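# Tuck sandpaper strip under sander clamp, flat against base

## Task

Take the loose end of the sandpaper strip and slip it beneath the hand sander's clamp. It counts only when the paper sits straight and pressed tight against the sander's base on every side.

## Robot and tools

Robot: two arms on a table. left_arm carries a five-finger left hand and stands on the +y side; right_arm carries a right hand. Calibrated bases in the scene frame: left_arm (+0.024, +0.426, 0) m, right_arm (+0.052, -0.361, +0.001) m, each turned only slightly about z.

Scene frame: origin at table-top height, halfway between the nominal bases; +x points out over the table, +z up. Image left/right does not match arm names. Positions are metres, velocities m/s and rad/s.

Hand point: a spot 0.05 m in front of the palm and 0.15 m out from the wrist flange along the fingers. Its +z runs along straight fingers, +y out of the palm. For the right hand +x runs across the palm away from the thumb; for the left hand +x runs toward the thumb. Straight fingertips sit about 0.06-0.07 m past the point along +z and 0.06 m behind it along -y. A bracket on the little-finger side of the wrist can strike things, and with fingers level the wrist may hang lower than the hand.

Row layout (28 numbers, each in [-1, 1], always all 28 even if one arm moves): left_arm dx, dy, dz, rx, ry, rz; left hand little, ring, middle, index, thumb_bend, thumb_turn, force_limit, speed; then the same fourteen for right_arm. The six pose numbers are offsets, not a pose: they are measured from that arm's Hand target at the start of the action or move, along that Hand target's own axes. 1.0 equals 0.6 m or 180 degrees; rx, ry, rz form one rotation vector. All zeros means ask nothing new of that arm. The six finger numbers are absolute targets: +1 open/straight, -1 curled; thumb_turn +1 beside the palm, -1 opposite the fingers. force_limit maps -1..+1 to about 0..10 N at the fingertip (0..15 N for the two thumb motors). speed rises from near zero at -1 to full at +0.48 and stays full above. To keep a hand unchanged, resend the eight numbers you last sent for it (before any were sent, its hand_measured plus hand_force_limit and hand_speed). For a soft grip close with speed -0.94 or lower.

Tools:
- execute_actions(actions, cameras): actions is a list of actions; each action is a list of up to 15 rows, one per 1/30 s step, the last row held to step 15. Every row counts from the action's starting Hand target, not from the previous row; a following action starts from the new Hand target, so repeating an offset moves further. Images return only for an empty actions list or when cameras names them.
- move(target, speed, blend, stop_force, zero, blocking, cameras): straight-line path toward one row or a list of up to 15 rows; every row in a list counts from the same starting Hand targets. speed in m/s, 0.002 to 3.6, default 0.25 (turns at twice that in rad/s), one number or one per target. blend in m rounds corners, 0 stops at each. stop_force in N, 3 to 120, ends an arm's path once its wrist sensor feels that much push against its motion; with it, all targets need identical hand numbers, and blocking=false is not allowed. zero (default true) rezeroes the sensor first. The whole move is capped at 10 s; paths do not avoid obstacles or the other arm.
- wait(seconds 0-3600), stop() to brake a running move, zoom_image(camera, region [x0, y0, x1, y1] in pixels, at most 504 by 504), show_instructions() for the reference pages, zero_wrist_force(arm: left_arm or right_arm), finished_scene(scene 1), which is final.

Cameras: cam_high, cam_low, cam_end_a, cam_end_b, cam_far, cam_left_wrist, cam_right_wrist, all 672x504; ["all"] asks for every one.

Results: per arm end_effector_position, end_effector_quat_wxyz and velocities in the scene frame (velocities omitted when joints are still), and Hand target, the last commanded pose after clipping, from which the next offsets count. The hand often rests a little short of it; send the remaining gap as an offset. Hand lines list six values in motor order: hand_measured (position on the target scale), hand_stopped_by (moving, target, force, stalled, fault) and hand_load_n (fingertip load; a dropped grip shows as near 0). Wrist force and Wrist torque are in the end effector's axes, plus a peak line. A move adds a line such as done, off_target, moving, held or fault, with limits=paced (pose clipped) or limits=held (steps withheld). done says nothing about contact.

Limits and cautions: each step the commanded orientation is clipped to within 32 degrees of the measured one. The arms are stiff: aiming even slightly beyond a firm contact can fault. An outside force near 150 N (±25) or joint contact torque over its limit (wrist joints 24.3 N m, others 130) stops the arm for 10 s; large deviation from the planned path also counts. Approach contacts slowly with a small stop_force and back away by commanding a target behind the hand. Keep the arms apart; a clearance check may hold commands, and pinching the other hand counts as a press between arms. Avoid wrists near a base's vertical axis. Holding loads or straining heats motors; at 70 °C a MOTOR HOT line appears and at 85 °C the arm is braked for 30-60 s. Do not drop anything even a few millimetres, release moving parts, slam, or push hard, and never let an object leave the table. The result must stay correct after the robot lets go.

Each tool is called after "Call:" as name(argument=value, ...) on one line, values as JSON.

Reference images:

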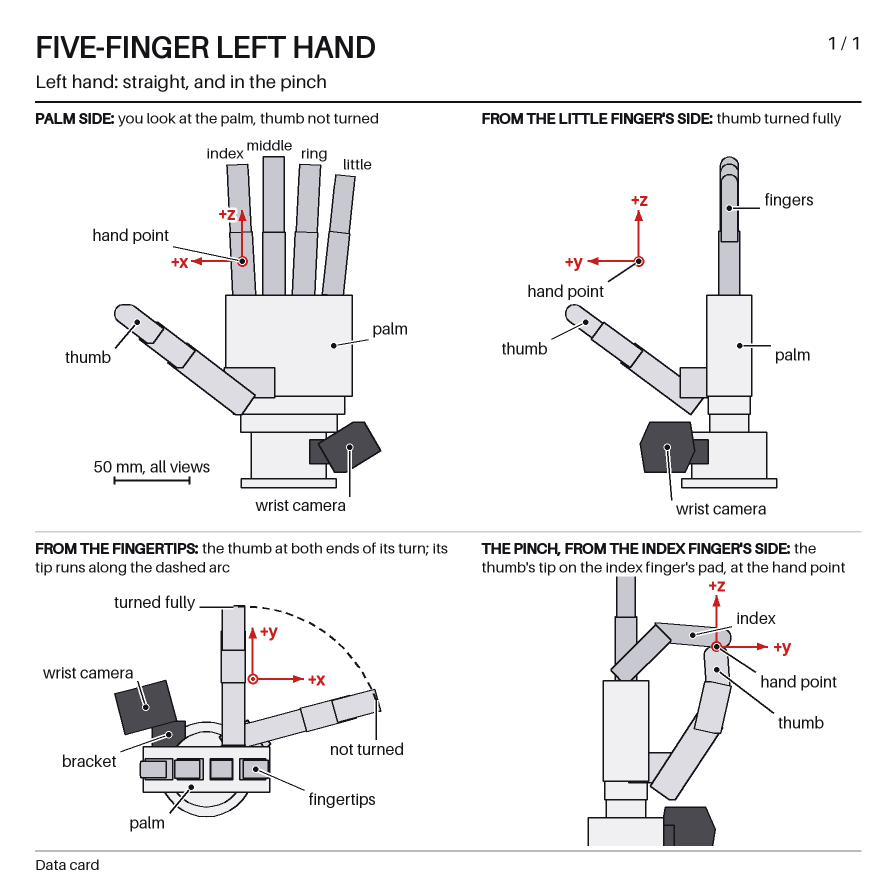

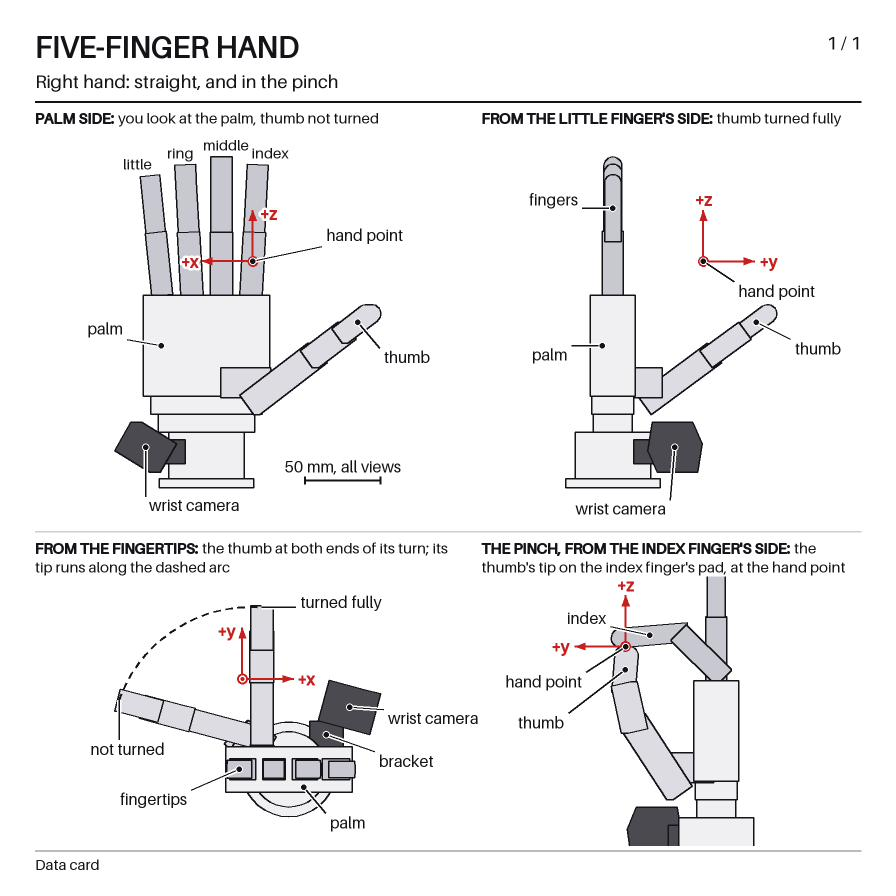

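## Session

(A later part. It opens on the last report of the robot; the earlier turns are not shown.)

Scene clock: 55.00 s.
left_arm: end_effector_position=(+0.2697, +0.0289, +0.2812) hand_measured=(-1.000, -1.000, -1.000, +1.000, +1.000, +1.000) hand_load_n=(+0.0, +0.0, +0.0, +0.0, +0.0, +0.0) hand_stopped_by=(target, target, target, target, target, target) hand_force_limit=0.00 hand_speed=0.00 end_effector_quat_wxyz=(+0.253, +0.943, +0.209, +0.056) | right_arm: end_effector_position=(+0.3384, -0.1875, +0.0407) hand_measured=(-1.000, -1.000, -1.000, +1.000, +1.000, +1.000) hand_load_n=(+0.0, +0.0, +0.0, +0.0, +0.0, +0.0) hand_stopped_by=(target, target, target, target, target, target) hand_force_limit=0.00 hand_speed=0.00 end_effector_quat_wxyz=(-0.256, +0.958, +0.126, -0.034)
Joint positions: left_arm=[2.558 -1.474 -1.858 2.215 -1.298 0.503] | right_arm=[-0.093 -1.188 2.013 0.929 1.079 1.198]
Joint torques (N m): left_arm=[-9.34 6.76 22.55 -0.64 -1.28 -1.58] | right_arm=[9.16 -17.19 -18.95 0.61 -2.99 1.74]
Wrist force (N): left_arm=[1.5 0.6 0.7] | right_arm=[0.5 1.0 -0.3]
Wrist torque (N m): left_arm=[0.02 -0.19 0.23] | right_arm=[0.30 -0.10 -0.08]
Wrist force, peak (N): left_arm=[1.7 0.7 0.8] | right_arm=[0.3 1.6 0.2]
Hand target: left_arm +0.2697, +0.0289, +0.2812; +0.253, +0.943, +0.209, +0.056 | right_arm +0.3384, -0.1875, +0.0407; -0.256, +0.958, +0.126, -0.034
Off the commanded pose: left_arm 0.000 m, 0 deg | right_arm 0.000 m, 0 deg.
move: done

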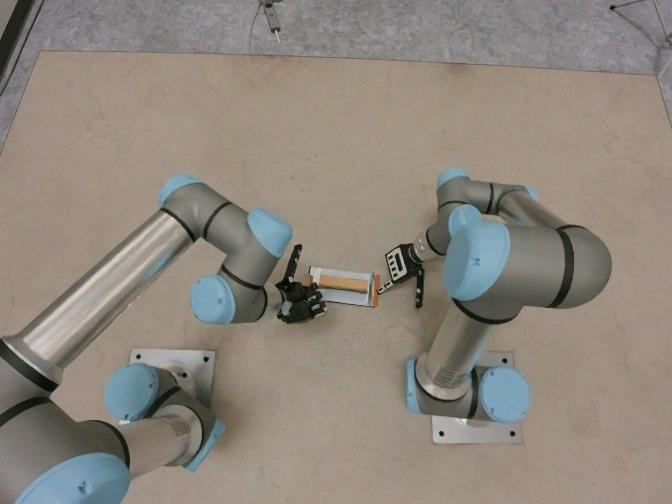

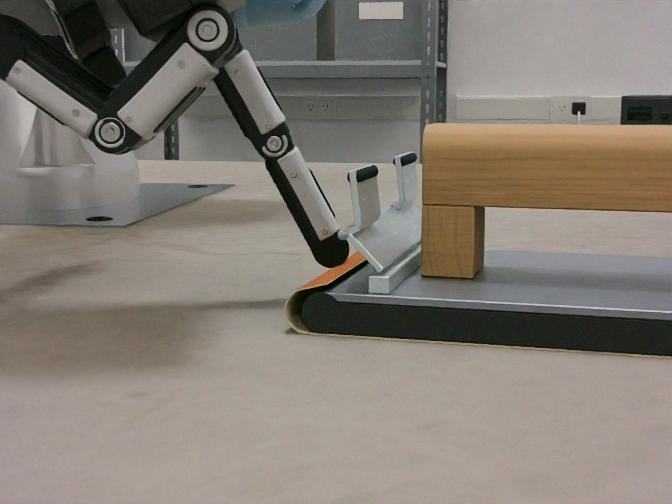

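Call:
move(target=[[0,0,0,0,0,0, -1, -1, -1, 1, 1, 1, 0, 0, -0.0110, 0.0240, -0.0216, 0,0,0, -1, -1, -1, 1, 1, 1, 0, 0],[0,0,0,0,0,0, -1, -1, -1, 1, 1, 1, 0, 0, -0.0110, 0.0382, 0.0030, 0,0,0, -1, -1, -1, 1, 1, 1, 0, 0]], speed=0.04, cameras=["cam_end_b"])

Call:
zoom_image(camera="cam_end_b", region=[200, 170, 410, 350])

Scene clock: 62.13 s.
left_arm: end_effector_position=(+0.2697, +0.0289, +0.2812) hand_measured=(-1.000, -1.000, -1.000, +1.000, +1.000, +1.000) hand_load_n=(+0.0, +0.0, +0.0, +0.0, +0.0, +0.0) hand_stopped_by=(target, target, target, target, target, target) hand_force_limit=0.00 hand_speed=0.00 end_effector_quat_wxyz=(+0.253, +0.943, +0.209, +0.056) | right_arm: end_effector_position=(+0.3369, -0.2075, +0.0278) hand_measured=(-1.000, -1.000, -1.000, +1.000, +1.000, +1.000) hand_load_n=(+0.0, +0.0, +0.0, +0.0, +0.0, +0.0) hand_stopped_by=(target, target, target, target, target, target) hand_force_limit=0.00 hand_speed=0.00 end_effector_quat_wxyz=(-0.256, +0.958, +0.126, -0.034)
Joint positions: left_arm=[2.558 -1.474 -1.858 2.215 -1.298 0.503] | right_arm=[-0.155 -1.172 2.047 0.91 1.091 1.129]
Joint torques (N m): left_arm=[-10.53 7.58 22.96 -0.31 -1.14 -1.33] | right_arm=[-4.67 -11.87 2.1 -2.98 1.68 -1.18]
Wrist force (N): left_arm=[1.5 0.5 0.6] | right_arm=[-0.5 -2.0 -28.3]
Wrist torque (N m): left_arm=[0.02 -0.20 0.23] | right_arm=[1.84 0.25 0.02]
Wrist force, peak (N): left_arm=[1.8 0.5 0.6] | right_arm=[-0.5 -2.0 -28.3]
Hand target: left_arm +0.2697, +0.0289, +0.2812; +0.253, +0.943, +0.209, +0.056 | right_arm +0.3369, -0.2075, +0.0277; -0.256, +0.958, +0.126, -0.034
Off the commanded pose: left_arm 0.000 m, 0 deg | right_arm 0.000 m, 0 deg.
move: done

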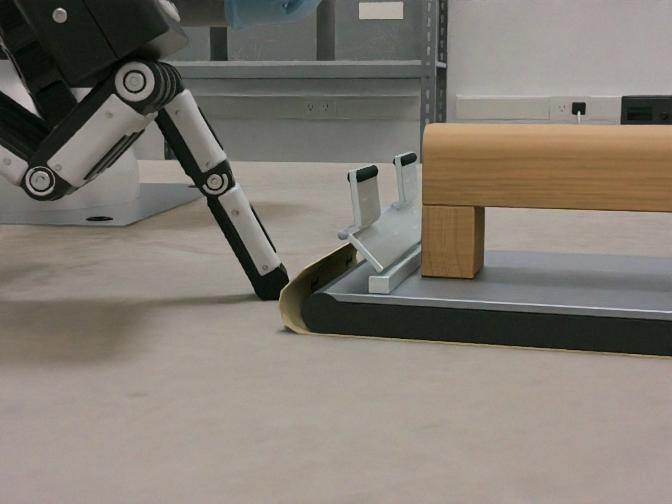

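Scaled by 2.400 from the camera's image (finer frame: 960x720).

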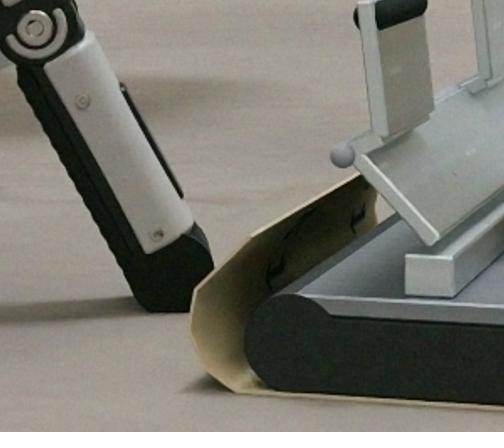

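Call:
move(target=[0,0,0,0,0,0, -1, -1, -1, 1, 1, 1, 0, 0, 0, -0.0042, -0.0072, 0,0,0, -1, -1, -1, 1, 1, 1, 0, 0], speed=0.04, cameras=["cam_end_b"])

Call:
zoom_image(camera="cam_end_b", region=[200, 170, 410, 350])

Scene clock: 63.57 s.
left_arm: end_effector_position=(+0.2697, +0.0289, +0.2812) hand_measured=(-1.000, -1.000, -1.000, +1.000, +1.000, +1.000) hand_load_n=(+0.0, +0.0, +0.0, +0.0, -0.5, +0.0) hand_stopped_by=(target, target, target, target, target, target) hand_force_limit=0.00 hand_speed=0.00 end_effector_quat_wxyz=(+0.253, +0.943, +0.209, +0.056) | right_arm: end_effector_position=(+0.3369, -0.2075, +0.0325) hand_measured=(-1.000, -1.000, -1.000, +1.000, +1.000, +1.000) hand_load_n=(+0.0, +0.0, +0.0, +0.0, +0.0, -0.5) hand_stopped_by=(target, target, target, target, target, target) hand_force_limit=0.00 hand_speed=0.00 end_effector_quat_wxyz=(-0.256, +0.958, +0.126, -0.034)
Joint positions: left_arm=[2.558 -1.474 -1.858 2.215 -1.298 0.503] | right_arm=[-0.155 -1.181 2.045 0.923 1.091 1.129]
Joint torques (N m): left_arm=[-9.34 8.09 21.9 -0.34 -1.28 -1.53] | right_arm=[8.37 -37 -19.31 4.8 -1.11 1.5]
Wrist force (N): left_arm=[1.5 0.6 1.0] | right_arm=[0.4 1.3 -0.2]
Wrist torque (N m): left_arm=[0.02 -0.18 0.23] | right_arm=[0.36 -0.12 0.12]
Wrist force, peak (N): left_arm=[1.7 0.6 0.7] | right_arm=[-0.6 -2.8 -35.7]
Hand target: left_arm +0.2697, +0.0289, +0.2812; +0.253, +0.943, +0.209, +0.056 | right_arm +0.3369, -0.2075, +0.0327; -0.256, +0.958, +0.126, -0.034
Off the commanded pose: left_arm 0.000 m, 0 deg | right_arm 0.000 m, 0 deg.
move: done

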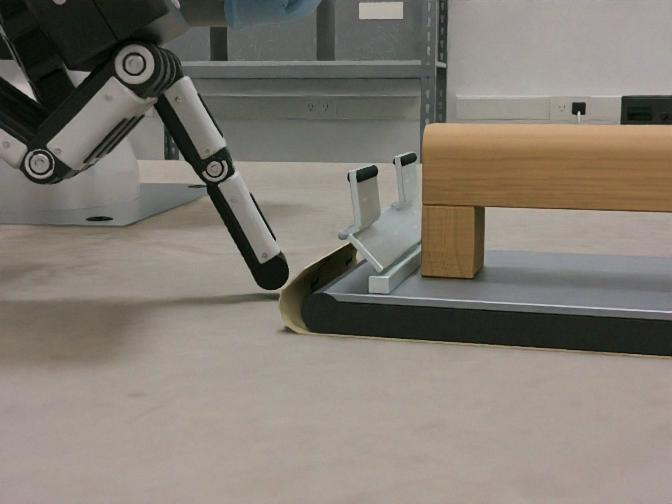

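Scaled by 2.400 from the camera's image (finer frame: 960x720).

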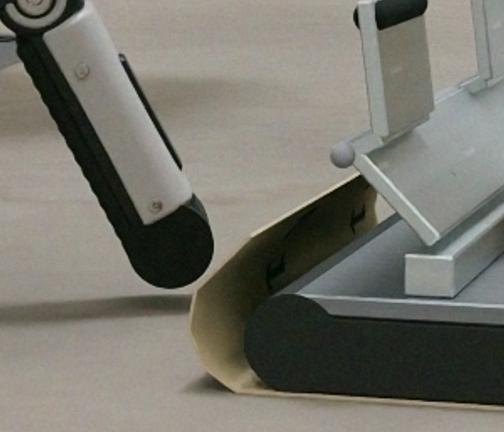

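Call:
move(target=[0,0,0,0,0,0, -1, -1, -1, 1, 1, 1, 0, 0, 0.0110, -0.0243, 0.0140, 0,0,0, -1, -1, -1, 1, 1, 1, 0, 0], speed=0.02, stop_force=6, cameras=["cam_end_b","cam_high"])

Call:
zoom_image(camera="cam_end_b", region=[250, 190, 430, 350])

Call:
zoom_image(camera="cam_high", region=[290, 250, 420, 330])

Scene clock: 69.97 s.
left_arm: end_effector_position=(+0.2697, +0.0289, +0.2812) hand_measured=(-1.000, -1.000, -1.000, +1.000, +1.000, +1.000) hand_load_n=(+0.0, +0.0, +0.0, +0.0, -0.5, +0.0) hand_stopped_by=(target, target, target, target, target, target) hand_force_limit=0.00 hand_speed=0.00 end_effector_quat_wxyz=(+0.253, +0.943, +0.209, +0.056) | right_arm: end_effector_position=(+0.3389, -0.1895, +0.0327) hand_measured=(-1.000, -1.000, -1.000, +1.000, +1.000, +1.000) hand_load_n=(+0.0, +0.0, +0.0, -1.0, +0.0, -0.5) hand_stopped_by=(target, target, target, target, target, target) hand_force_limit=0.00 hand_speed=0.00 end_effector_quat_wxyz=(-0.256, +0.958, +0.126, -0.034)
Joint positions: left_arm=[2.558 -1.474 -1.858 2.215 -1.298 0.503] | right_arm=[-0.099 -1.173 2.019 0.911 1.08 1.191]
Joint torques (N m): left_arm=[-8.71 8.34 23.31 -0.25 -1.32 -1.51] | right_arm=[9.6 -17.48 -18.99 -0.69 -3.44 1.72]
Wrist force (N): left_arm=[1.5 0.4 0.6] | right_arm=[-2.7 2.1 -5.0]
Wrist torque (N m): left_arm=[0.00 -0.20 0.23] | right_arm=[0.62 0.03 -0.26]
Wrist force, peak (N): left_arm=[1.7 0.6 0.8] | right_arm=[-2.6 2.2 -5.1]
Hand target: left_arm +0.2697, +0.0289, +0.2812; +0.253, +0.943, +0.209, +0.056 | right_arm +0.3389, -0.1895, +0.0327; -0.256, +0.958, +0.126, -0.034
Off the commanded pose: left_arm 0.000 m, 0 deg | right_arm 0.000 m, 0 deg.
move: done
Images, in order (width x height): cam_high 672x504, cam_end_b 672x504.

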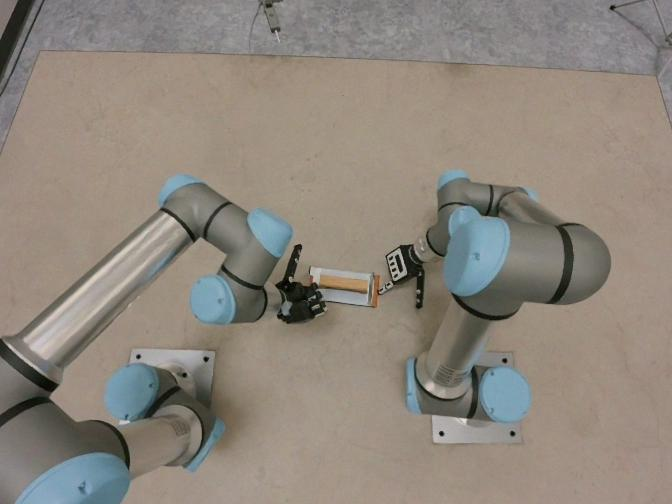

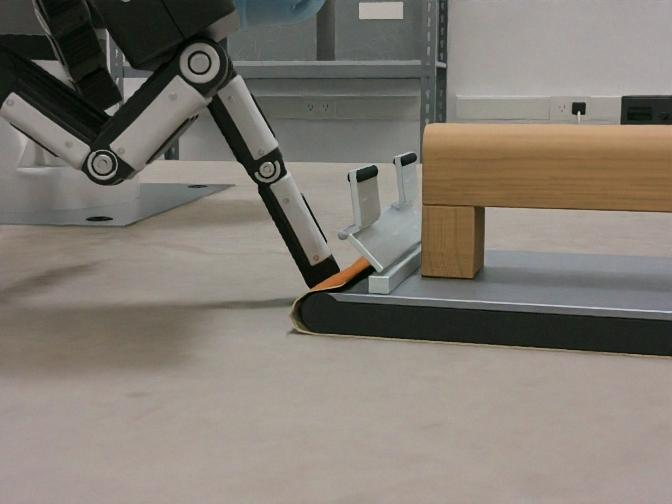

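Scaled by 2.800 from the camera's image (finer frame: 960x720).

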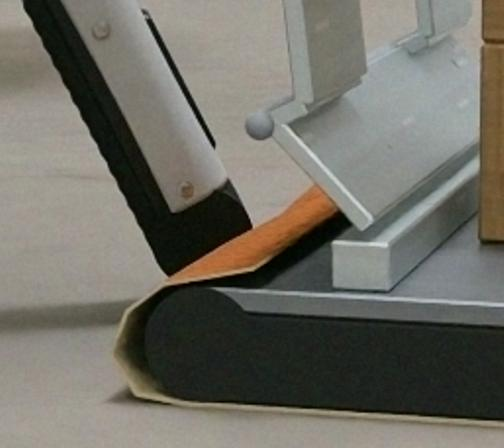

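Scaled by 3.877 from the camera's image (finer frame: 960x720).

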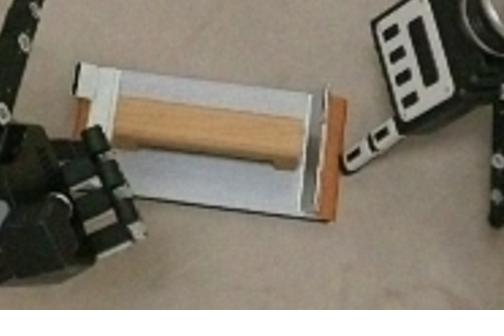

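Call:
move(target=[0,0,0,0,0,0, -1, -1, -1, 1, 1, 1, 0, 0, 0.0031, -0.0105, -0.0026, 0,0,0, -1, -1, -1, 1, 1, 1, 0, 0], speed=0.01, stop_force=10, cameras=["cam_end_b","cam_high"])

Call:
zoom_image(camera="cam_end_b", region=[250, 190, 430, 350])

Call:
zoom_image(camera="cam_high", region=[290, 250, 420, 330])

Scene clock: 72.73 s.
left_arm: end_effector_position=(+0.2697, +0.0289, +0.2812) hand_measured=(-1.000, -1.000, -1.000, +1.000, +1.000, +1.000) hand_load_n=(+0.0, +0.0, +0.0, +0.0, +0.0, +0.0) hand_stopped_by=(target, target, target, target, target, target) hand_force_limit=0.00 hand_speed=0.00 end_effector_quat_wxyz=(+0.253, +0.943, +0.209, +0.056) | right_arm: end_effector_position=(+0.3395, -0.1845, +0.0371) hand_measured=(-1.000, -1.000, -1.000, +1.000, +1.000, +1.000) hand_load_n=(+0.0, +0.0, +0.0, -2.5, +0.0, +0.0) hand_stopped_by=(target, target, target, target, target, target) hand_force_limit=0.00 hand_speed=0.00 end_effector_quat_wxyz=(-0.256, +0.958, +0.126, -0.034)
Joint positions: left_arm=[2.558 -1.474 -1.858 2.215 -1.298 0.503] | right_arm=[-0.084 -1.179 2.009 0.919 1.077 1.208]
Joint torques (N m): left_arm=[-8.39 8.8 23.18 -0.56 -1.21 -1.48] | right_arm=[9.15 -38.06 -19.83 4.63 -4.03 1.9]
Wrist force (N): left_arm=[1.5 0.6 0.6] | right_arm=[-2.0 3.6 -2.0]
Wrist torque (N m): left_arm=[0.03 -0.20 0.23] | right_arm=[0.44 -0.08 -0.21]
Wrist force, peak (N): left_arm=[1.6 0.7 0.9] | right_arm=[-3.1 2.2 -5.3]
Hand target: left_arm +0.2697, +0.0289, +0.2812; +0.253, +0.943, +0.209, +0.056 | right_arm +0.3395, -0.1845, +0.0371; -0.256, +0.958, +0.126, -0.034
Off the commanded pose: left_arm 0.000 m, 0 deg | right_arm 0.000 m, 0 deg.
move: done
Images, in order (width x height): cam_high 672x504, cam_end_b 672x504.

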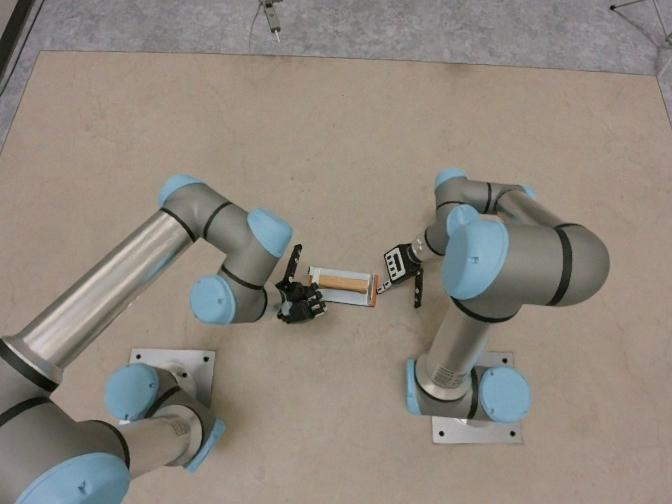

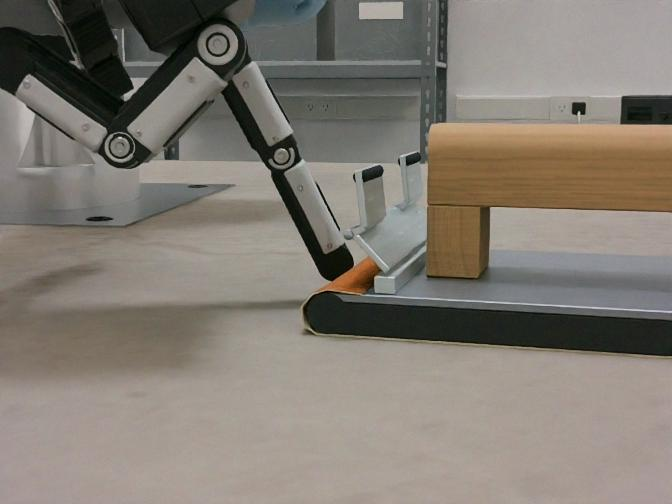

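Scaled by 2.800 from the camera's image (finer frame: 960x720).

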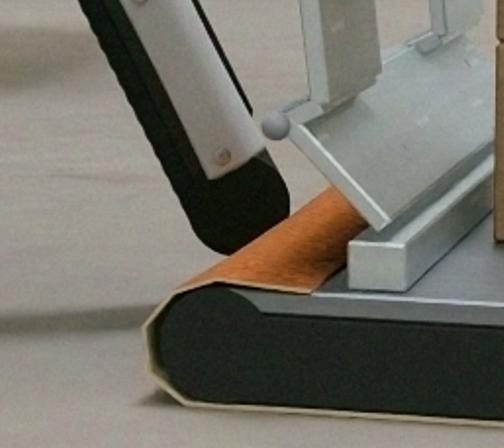

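Scaled by 3.877 from the camera's image (finer frame: 960x720).

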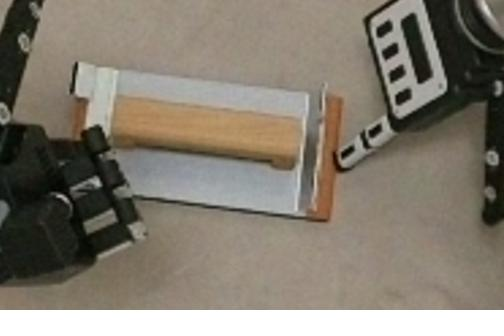

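Call:
move(target=[-0.0578,0.0923,0.2458,0,0,0, -1, -1, -1, 1, 1, 1, 0, 0, 0,0,0, 0,0,0, -1, -1, -1, 1, 1, 1, 0, 0], speed=0.12, cameras=["all"])

Call:
zoom_image(camera="cam_high", region=[290, 250, 420, 330])

Scene clock: 79.37 s.
left_arm: end_effector_position=(+0.2897, -0.0960, +0.1814) hand_measured=(-1.000, -1.000, -1.000, +1.000, +1.000, +1.000) hand_load_n=(+0.0, +0.0, +0.0, +0.0, +0.0, +0.0) hand_stopped_by=(target, target, target, target, target, target) hand_force_limit=0.00 hand_speed=0.00 end_effector_quat_wxyz=(+0.253, +0.943, +0.209, +0.056) | right_arm: end_effector_position=(+0.3395, -0.1845, +0.0371) hand_measured=(-1.000, -1.000, -1.000, +1.000, +1.000, +1.000) hand_load_n=(+0.0, +0.0, +0.0, -3.0, +0.0, +0.0) hand_stopped_by=(target, target, target, target, target, target) hand_force_limit=0.00 hand_speed=0.00 end_effector_quat_wxyz=(-0.256, +0.958, +0.126, -0.034)
Joint positions: left_arm=[2.298 -1.841 -1.711 2.484 -1.418 0.267] | right_arm=[-0.084 -1.179 2.009 0.919 1.077 1.208]
Joint torques (N m): left_arm=[-8.53 23.38 22.49 0.58 -1.96 -1.58] | right_arm=[8.98 -37.75 -20.06 4.71 -3.89 1.6]
Wrist force (N): left_arm=[0.8 0.5 0.6] | right_arm=[-2.0 3.7 -2.1]
Wrist torque (N m): left_arm=[-0.01 -0.12 0.21] | right_arm=[0.46 -0.08 -0.20]
Wrist force, peak (N): left_arm=[1.6 0.5 0.9] | right_arm=[-2.3 3.7 -2.2]
Hand target: left_arm +0.2898, -0.0961, +0.1813; +0.253, +0.943, +0.209, +0.056 | right_arm +0.3395, -0.1845, +0.0371; -0.256, +0.958, +0.126, -0.034
Off the commanded pose: left_arm 0.000 m, 0 deg | right_arm 0.000 m, 0 deg.
move: done

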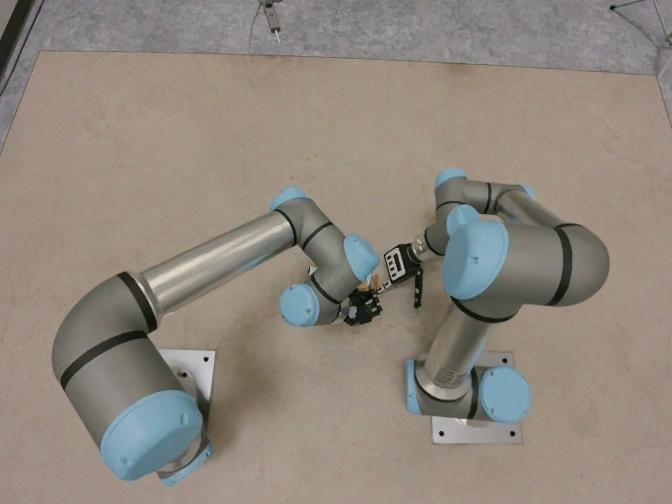

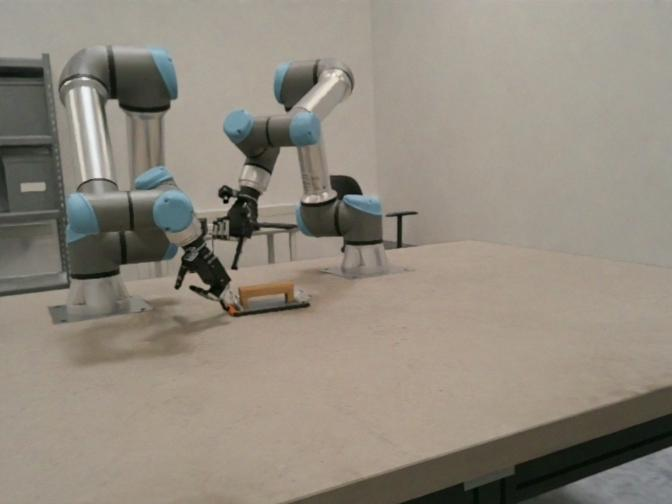

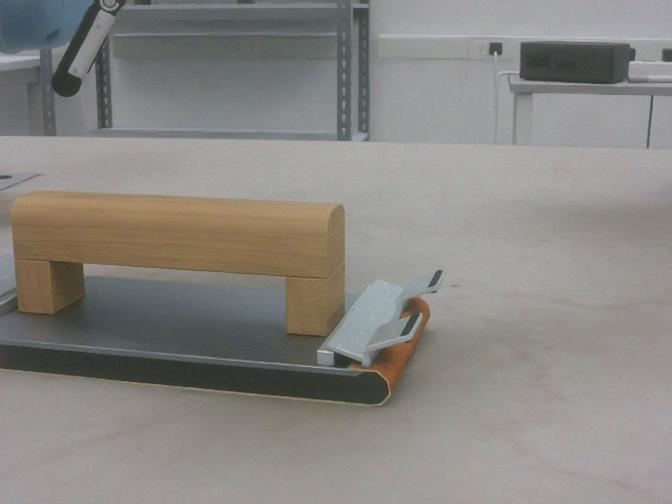

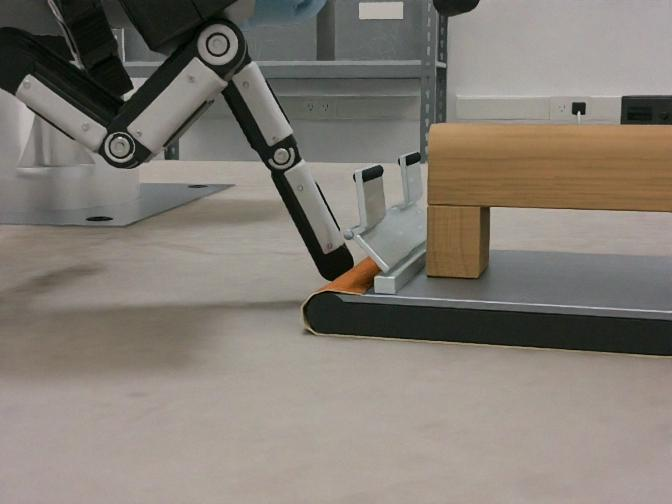

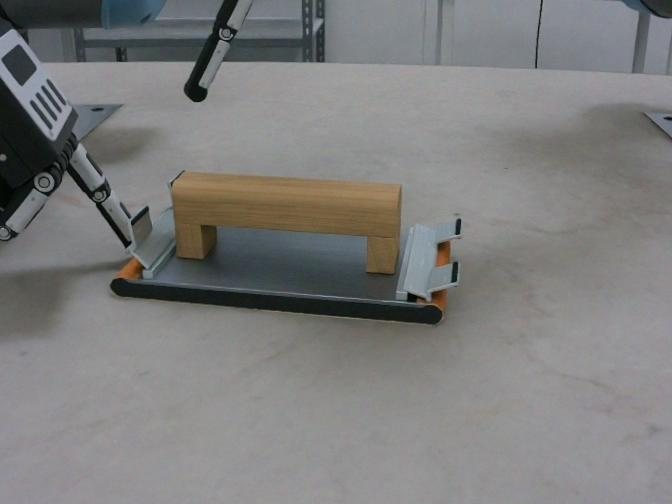

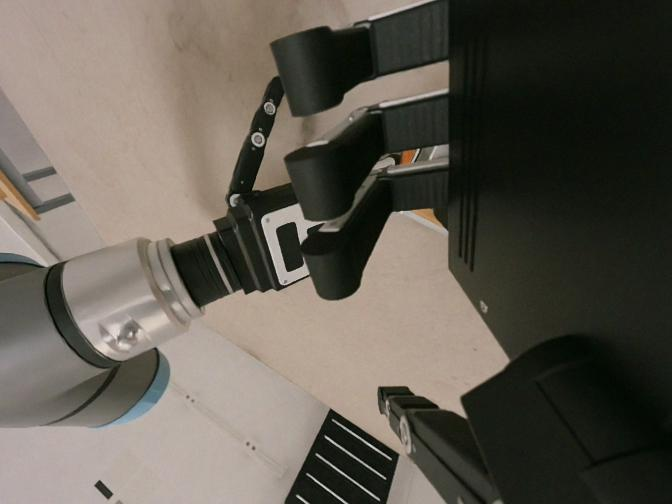

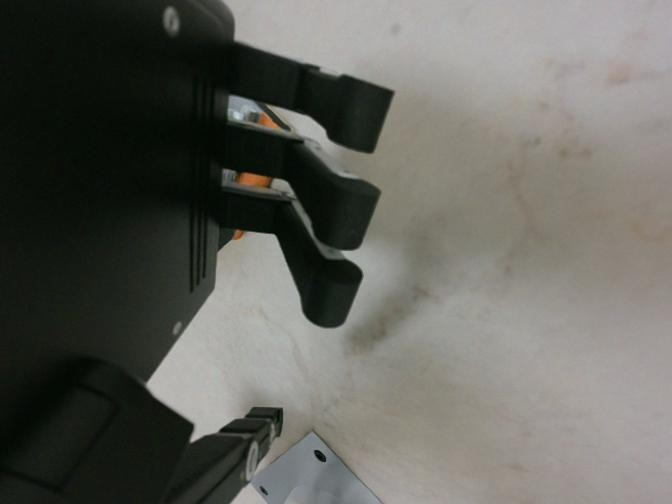

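Scaled by 3.877 from the camera's image (finer frame: 960x720).

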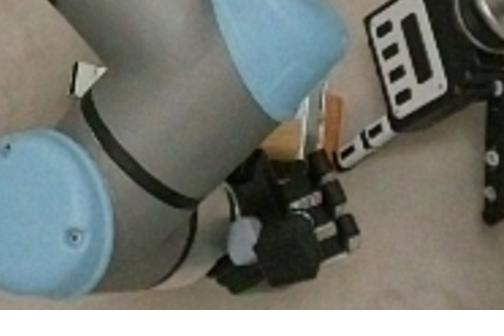

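Call:
move(target=[-0.0021,-0.0211,0.0456,0,0,0, -1, -1, -1, 1, 1, 1, 0, 0, 0,0,0, 0,0,0, -1, -1, -1, 1, 1, 1, 0, 0], speed=0.08, cameras=["cam_end_b","cam_end_a","cam_far","cam_high"])

Call:
zoom_image(camera="cam_far", region=[80, 90, 260, 310])

Call:
zoom_image(camera="cam_high", region=[290, 250, 420, 330])

Scene clock: 82.97 s.
left_arm: end_effector_position=(+0.2897, -0.0991, +0.1514) hand_measured=(-1.000, -1.000, -1.000, +1.000, +1.000, +1.000) hand_load_n=(+0.0, +0.0, +0.0, +0.0, +0.0, +0.0) hand_stopped_by=(target, target, target, target, target, target) hand_force_limit=0.00 hand_speed=0.00 end_effector_quat_wxyz=(+0.253, +0.943, +0.209, +0.056) | right_arm: end_effector_position=(+0.3395, -0.1845, +0.0371) hand_measured=(-1.000, -1.000, -1.000, +1.000, +1.000, +1.000) hand_load_n=(+0.0, +0.0, +0.5, -2.5, +0.0, -0.5) hand_stopped_by=(target, target, target, target, target, target) hand_force_limit=0.00 hand_speed=0.00 end_effector_quat_wxyz=(-0.256, +0.958, +0.126, -0.034)
Joint positions: left_arm=[2.293 -1.878 -1.745 2.557 -1.421 0.263] | right_arm=[-0.084 -1.179 2.009 0.919 1.077 1.208]
Joint torques (N m): left_arm=[-8.95 24.53 10.02 0.08 -1.79 -1.6] | right_arm=[9 -38.33 -19.75 4.72 -3.86 1.72]
Wrist force (N): left_arm=[0.6 0.3 0.5] | right_arm=[-1.9 3.5 -2.1]
Wrist torque (N m): left_arm=[-0.02 -0.08 0.21] | right_arm=[0.43 -0.10 -0.20]
Wrist force, peak (N): left_arm=[1.2 0.5 0.8] | right_arm=[-2.3 3.6 -2.2]
Hand target: left_arm +0.2897, -0.0992, +0.1513; +0.253, +0.943, +0.209, +0.056 | right_arm +0.3395, -0.1845, +0.0371; -0.256, +0.958, +0.126, -0.034
Off the commanded pose: left_arm 0.000 m, 0 deg | right_arm 0.000 m, 0 deg.
move: done
Images, in order (width x height): cam_high 672x504, cam_end_a 672x504, cam_end_b 672x504, cam_far 672x504.

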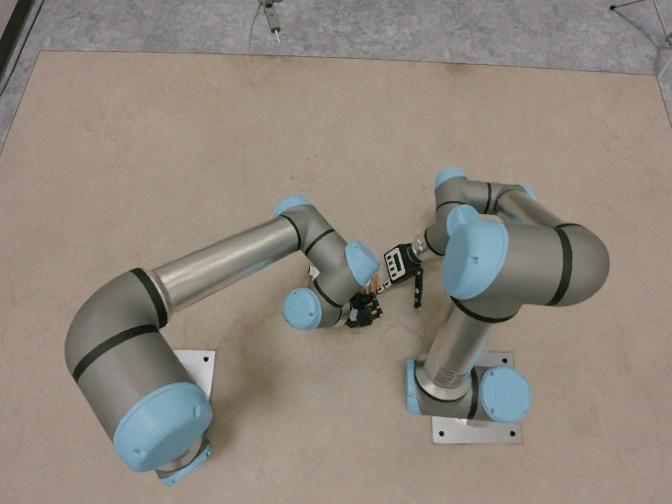

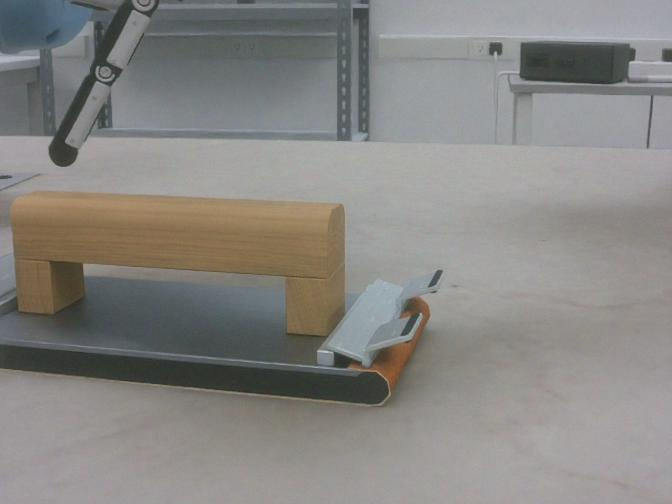

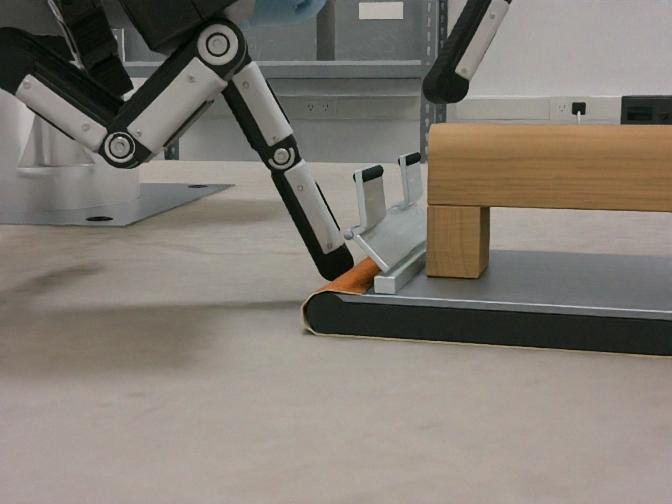

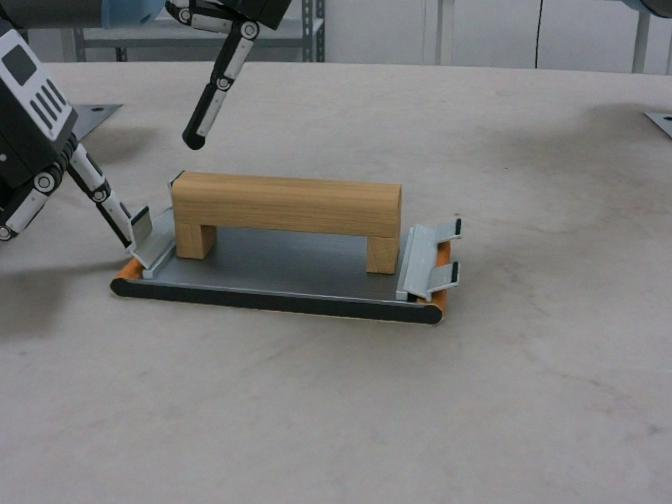

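Scaled by 2.291 from the camera's image (finer frame: 960x720).

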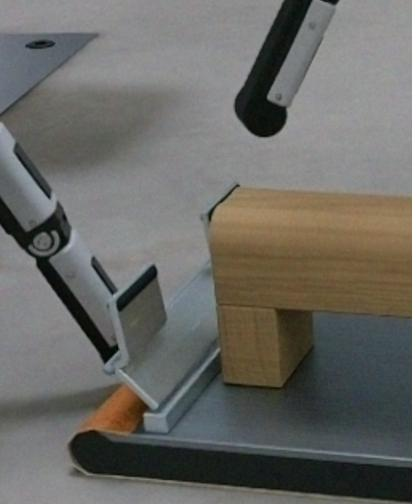

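Scaled by 3.877 from the camera's image (finer frame: 960x720).

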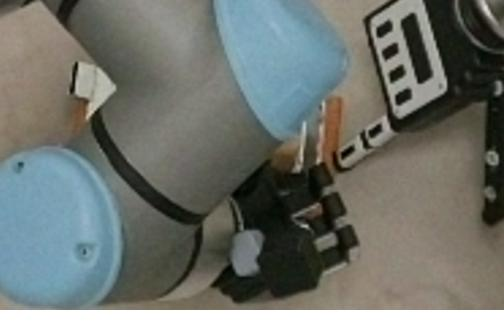

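Call:
zoom_image(camera="cam_end_b", region=[300, 30, 520, 300])

Call:
zoom_image(camera="cam_high", region=[340, 260, 410, 330])

Scaled by 1.867 from the camera's image (finer frame: 960x720).

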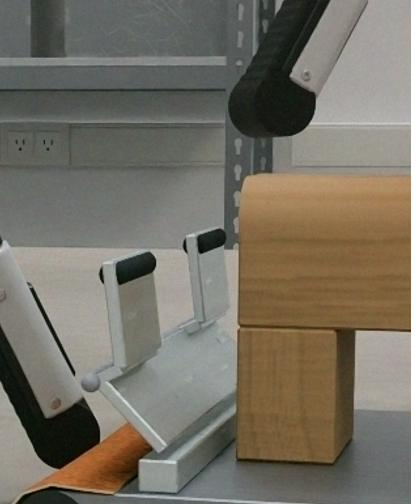

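Scaled by 7.200 from the camera's image (finer frame: 960x720).

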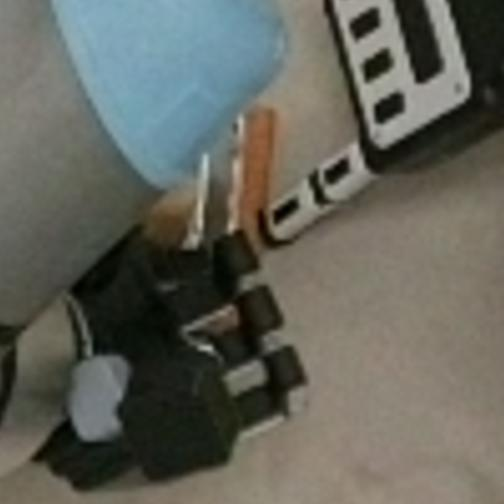

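Call:
move(target=[-0.0453,-0.0183,-0.0106,0,0,0, -1, -1, -1, 1, 1, 1, 0, 0, 0,0,0, 0,0,0, -1, -1, -1, 1, 1, 1, 0, 0], speed=0.08, cameras=["cam_end_b","cam_far","cam_high","cam_low"])

Call:
zoom_image(camera="cam_far", region=[80, 90, 260, 310])

Call:
zoom_image(camera="cam_low", region=[160, 200, 330, 330])

Scene clock: 89.47 s.
left_arm: end_effector_position=(+0.2599, -0.0992, +0.1513) hand_measured=(-1.000, -1.000, -1.000, +1.000, +1.000, +1.000) hand_load_n=(+0.0, +0.0, +0.0, +0.0, +0.0, +0.0) hand_stopped_by=(target, target, target, target, target, target) hand_force_limit=0.00 hand_speed=0.00 end_effector_quat_wxyz=(+0.253, +0.943, +0.209, +0.056) | right_arm: end_effector_position=(+0.3395, -0.1845, +0.0371) hand_measured=(-1.000, -1.000, -1.000, +1.000, +1.000, +1.000) hand_load_n=(+0.0, +0.0, +0.0, -3.0, +0.0, +0.0) hand_stopped_by=(target, target, target, target, target, target) hand_force_limit=0.00 hand_speed=0.00 end_effector_quat_wxyz=(-0.256, +0.958, +0.126, -0.034)
Joint positions: left_arm=[2.234 -1.852 -1.779 2.572 -1.449 0.21] | right_arm=[-0.084 -1.179 2.009 0.919 1.077 1.208]
Joint torques (N m): left_arm=[-6.3 38.84 8.57 0.85 -1.63 -1.69] | right_arm=[9.07 -37.74 -20.09 4.77 -3.95 1.56]
Wrist force (N): left_arm=[0.5 0.9 0.6] | right_arm=[-2.0 3.5 -2.2]
Wrist torque (N m): left_arm=[0.08 -0.09 0.21] | right_arm=[0.43 -0.08 -0.20]
Wrist force, peak (N): left_arm=[1.2 0.4 1.0] | right_arm=[-2.2 3.6 -2.4]
Hand target: left_arm +0.2598, -0.0992, +0.1513; +0.253, +0.943, +0.209, +0.056 | right_arm +0.3395, -0.1845, +0.0371; -0.256, +0.958, +0.126, -0.034
Off the commanded pose: left_arm 0.000 m, 0 deg | right_arm 0.000 m, 0 deg.
move: done
Images, in order (width x height): cam_high 672x504, cam_low 672x504, cam_end_b 672x504, cam_far 672x504.

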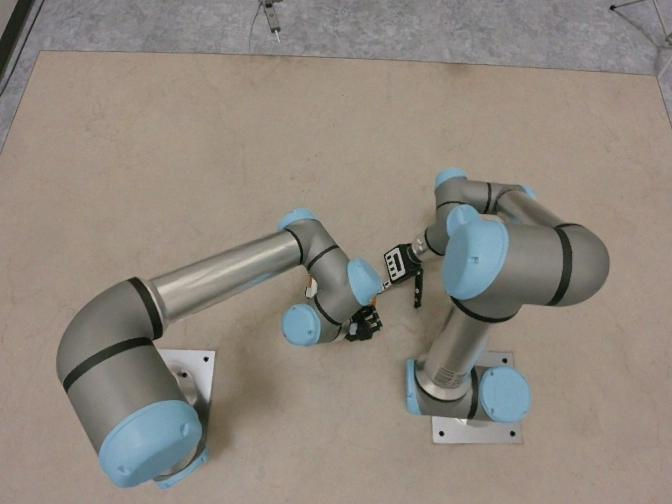

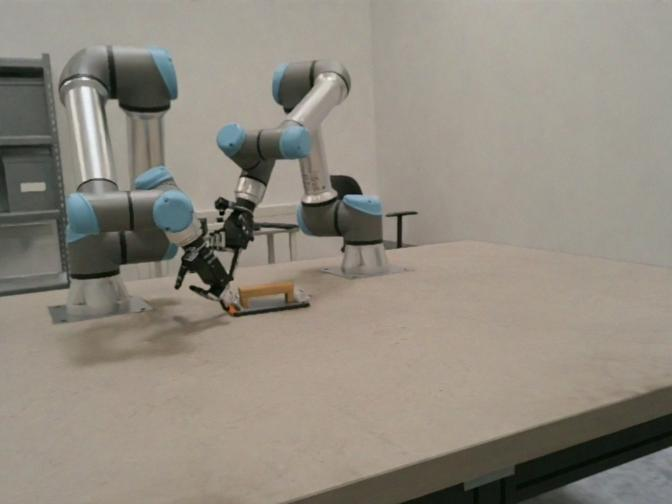

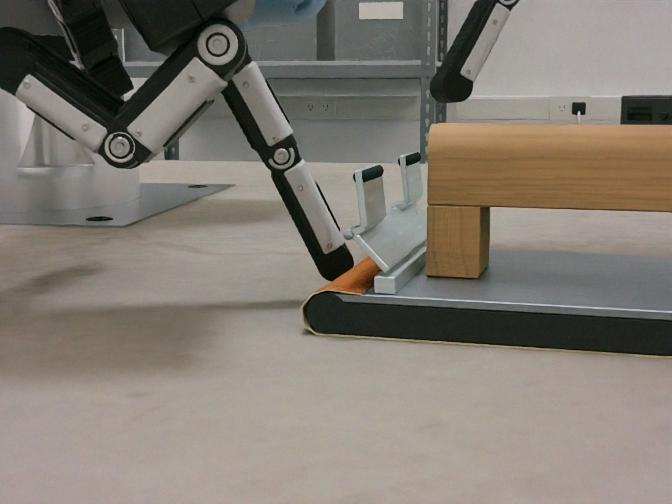

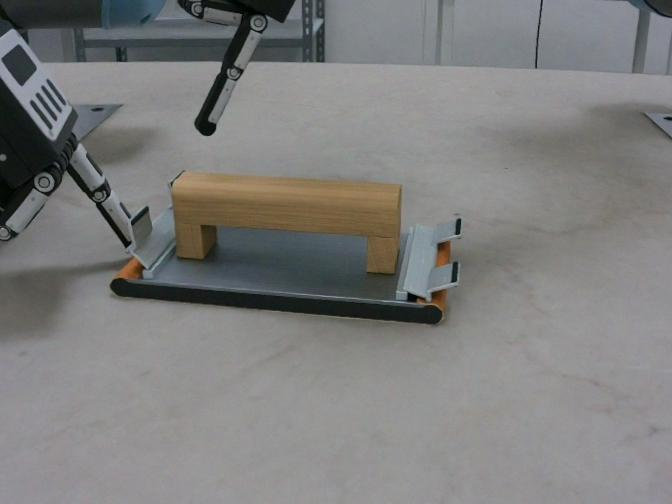

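Scaled by 2.291 from the camera's image (finer frame: 960x720).

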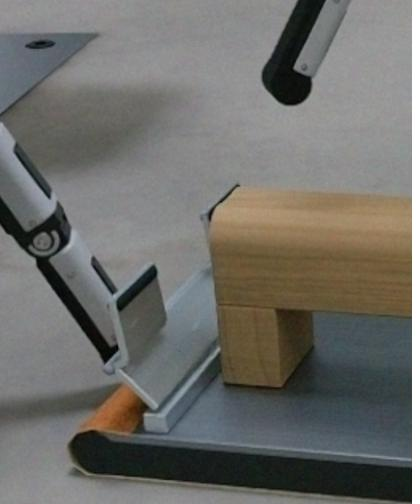

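Scaled by 2.965 from the camera's image (finer frame: 960x720).

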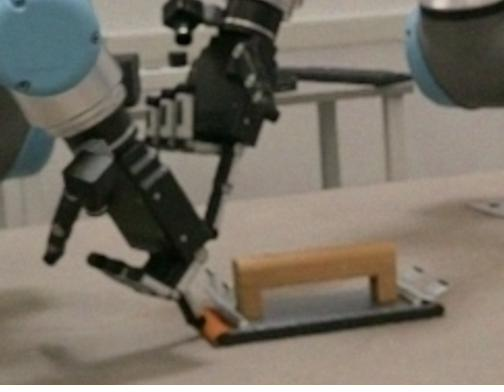

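Call:
zoom_image(camera="cam_end_b", region=[300, 30, 520, 300])

Scaled by 1.867 from the camera's image (finer frame: 960x720).

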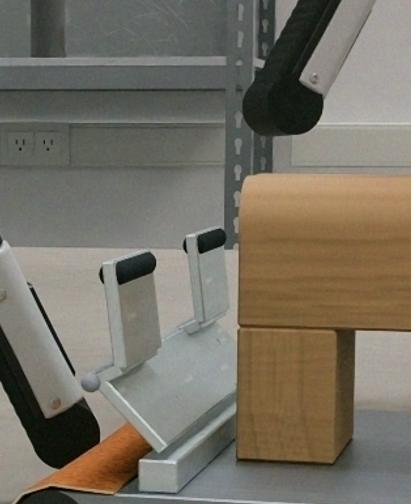

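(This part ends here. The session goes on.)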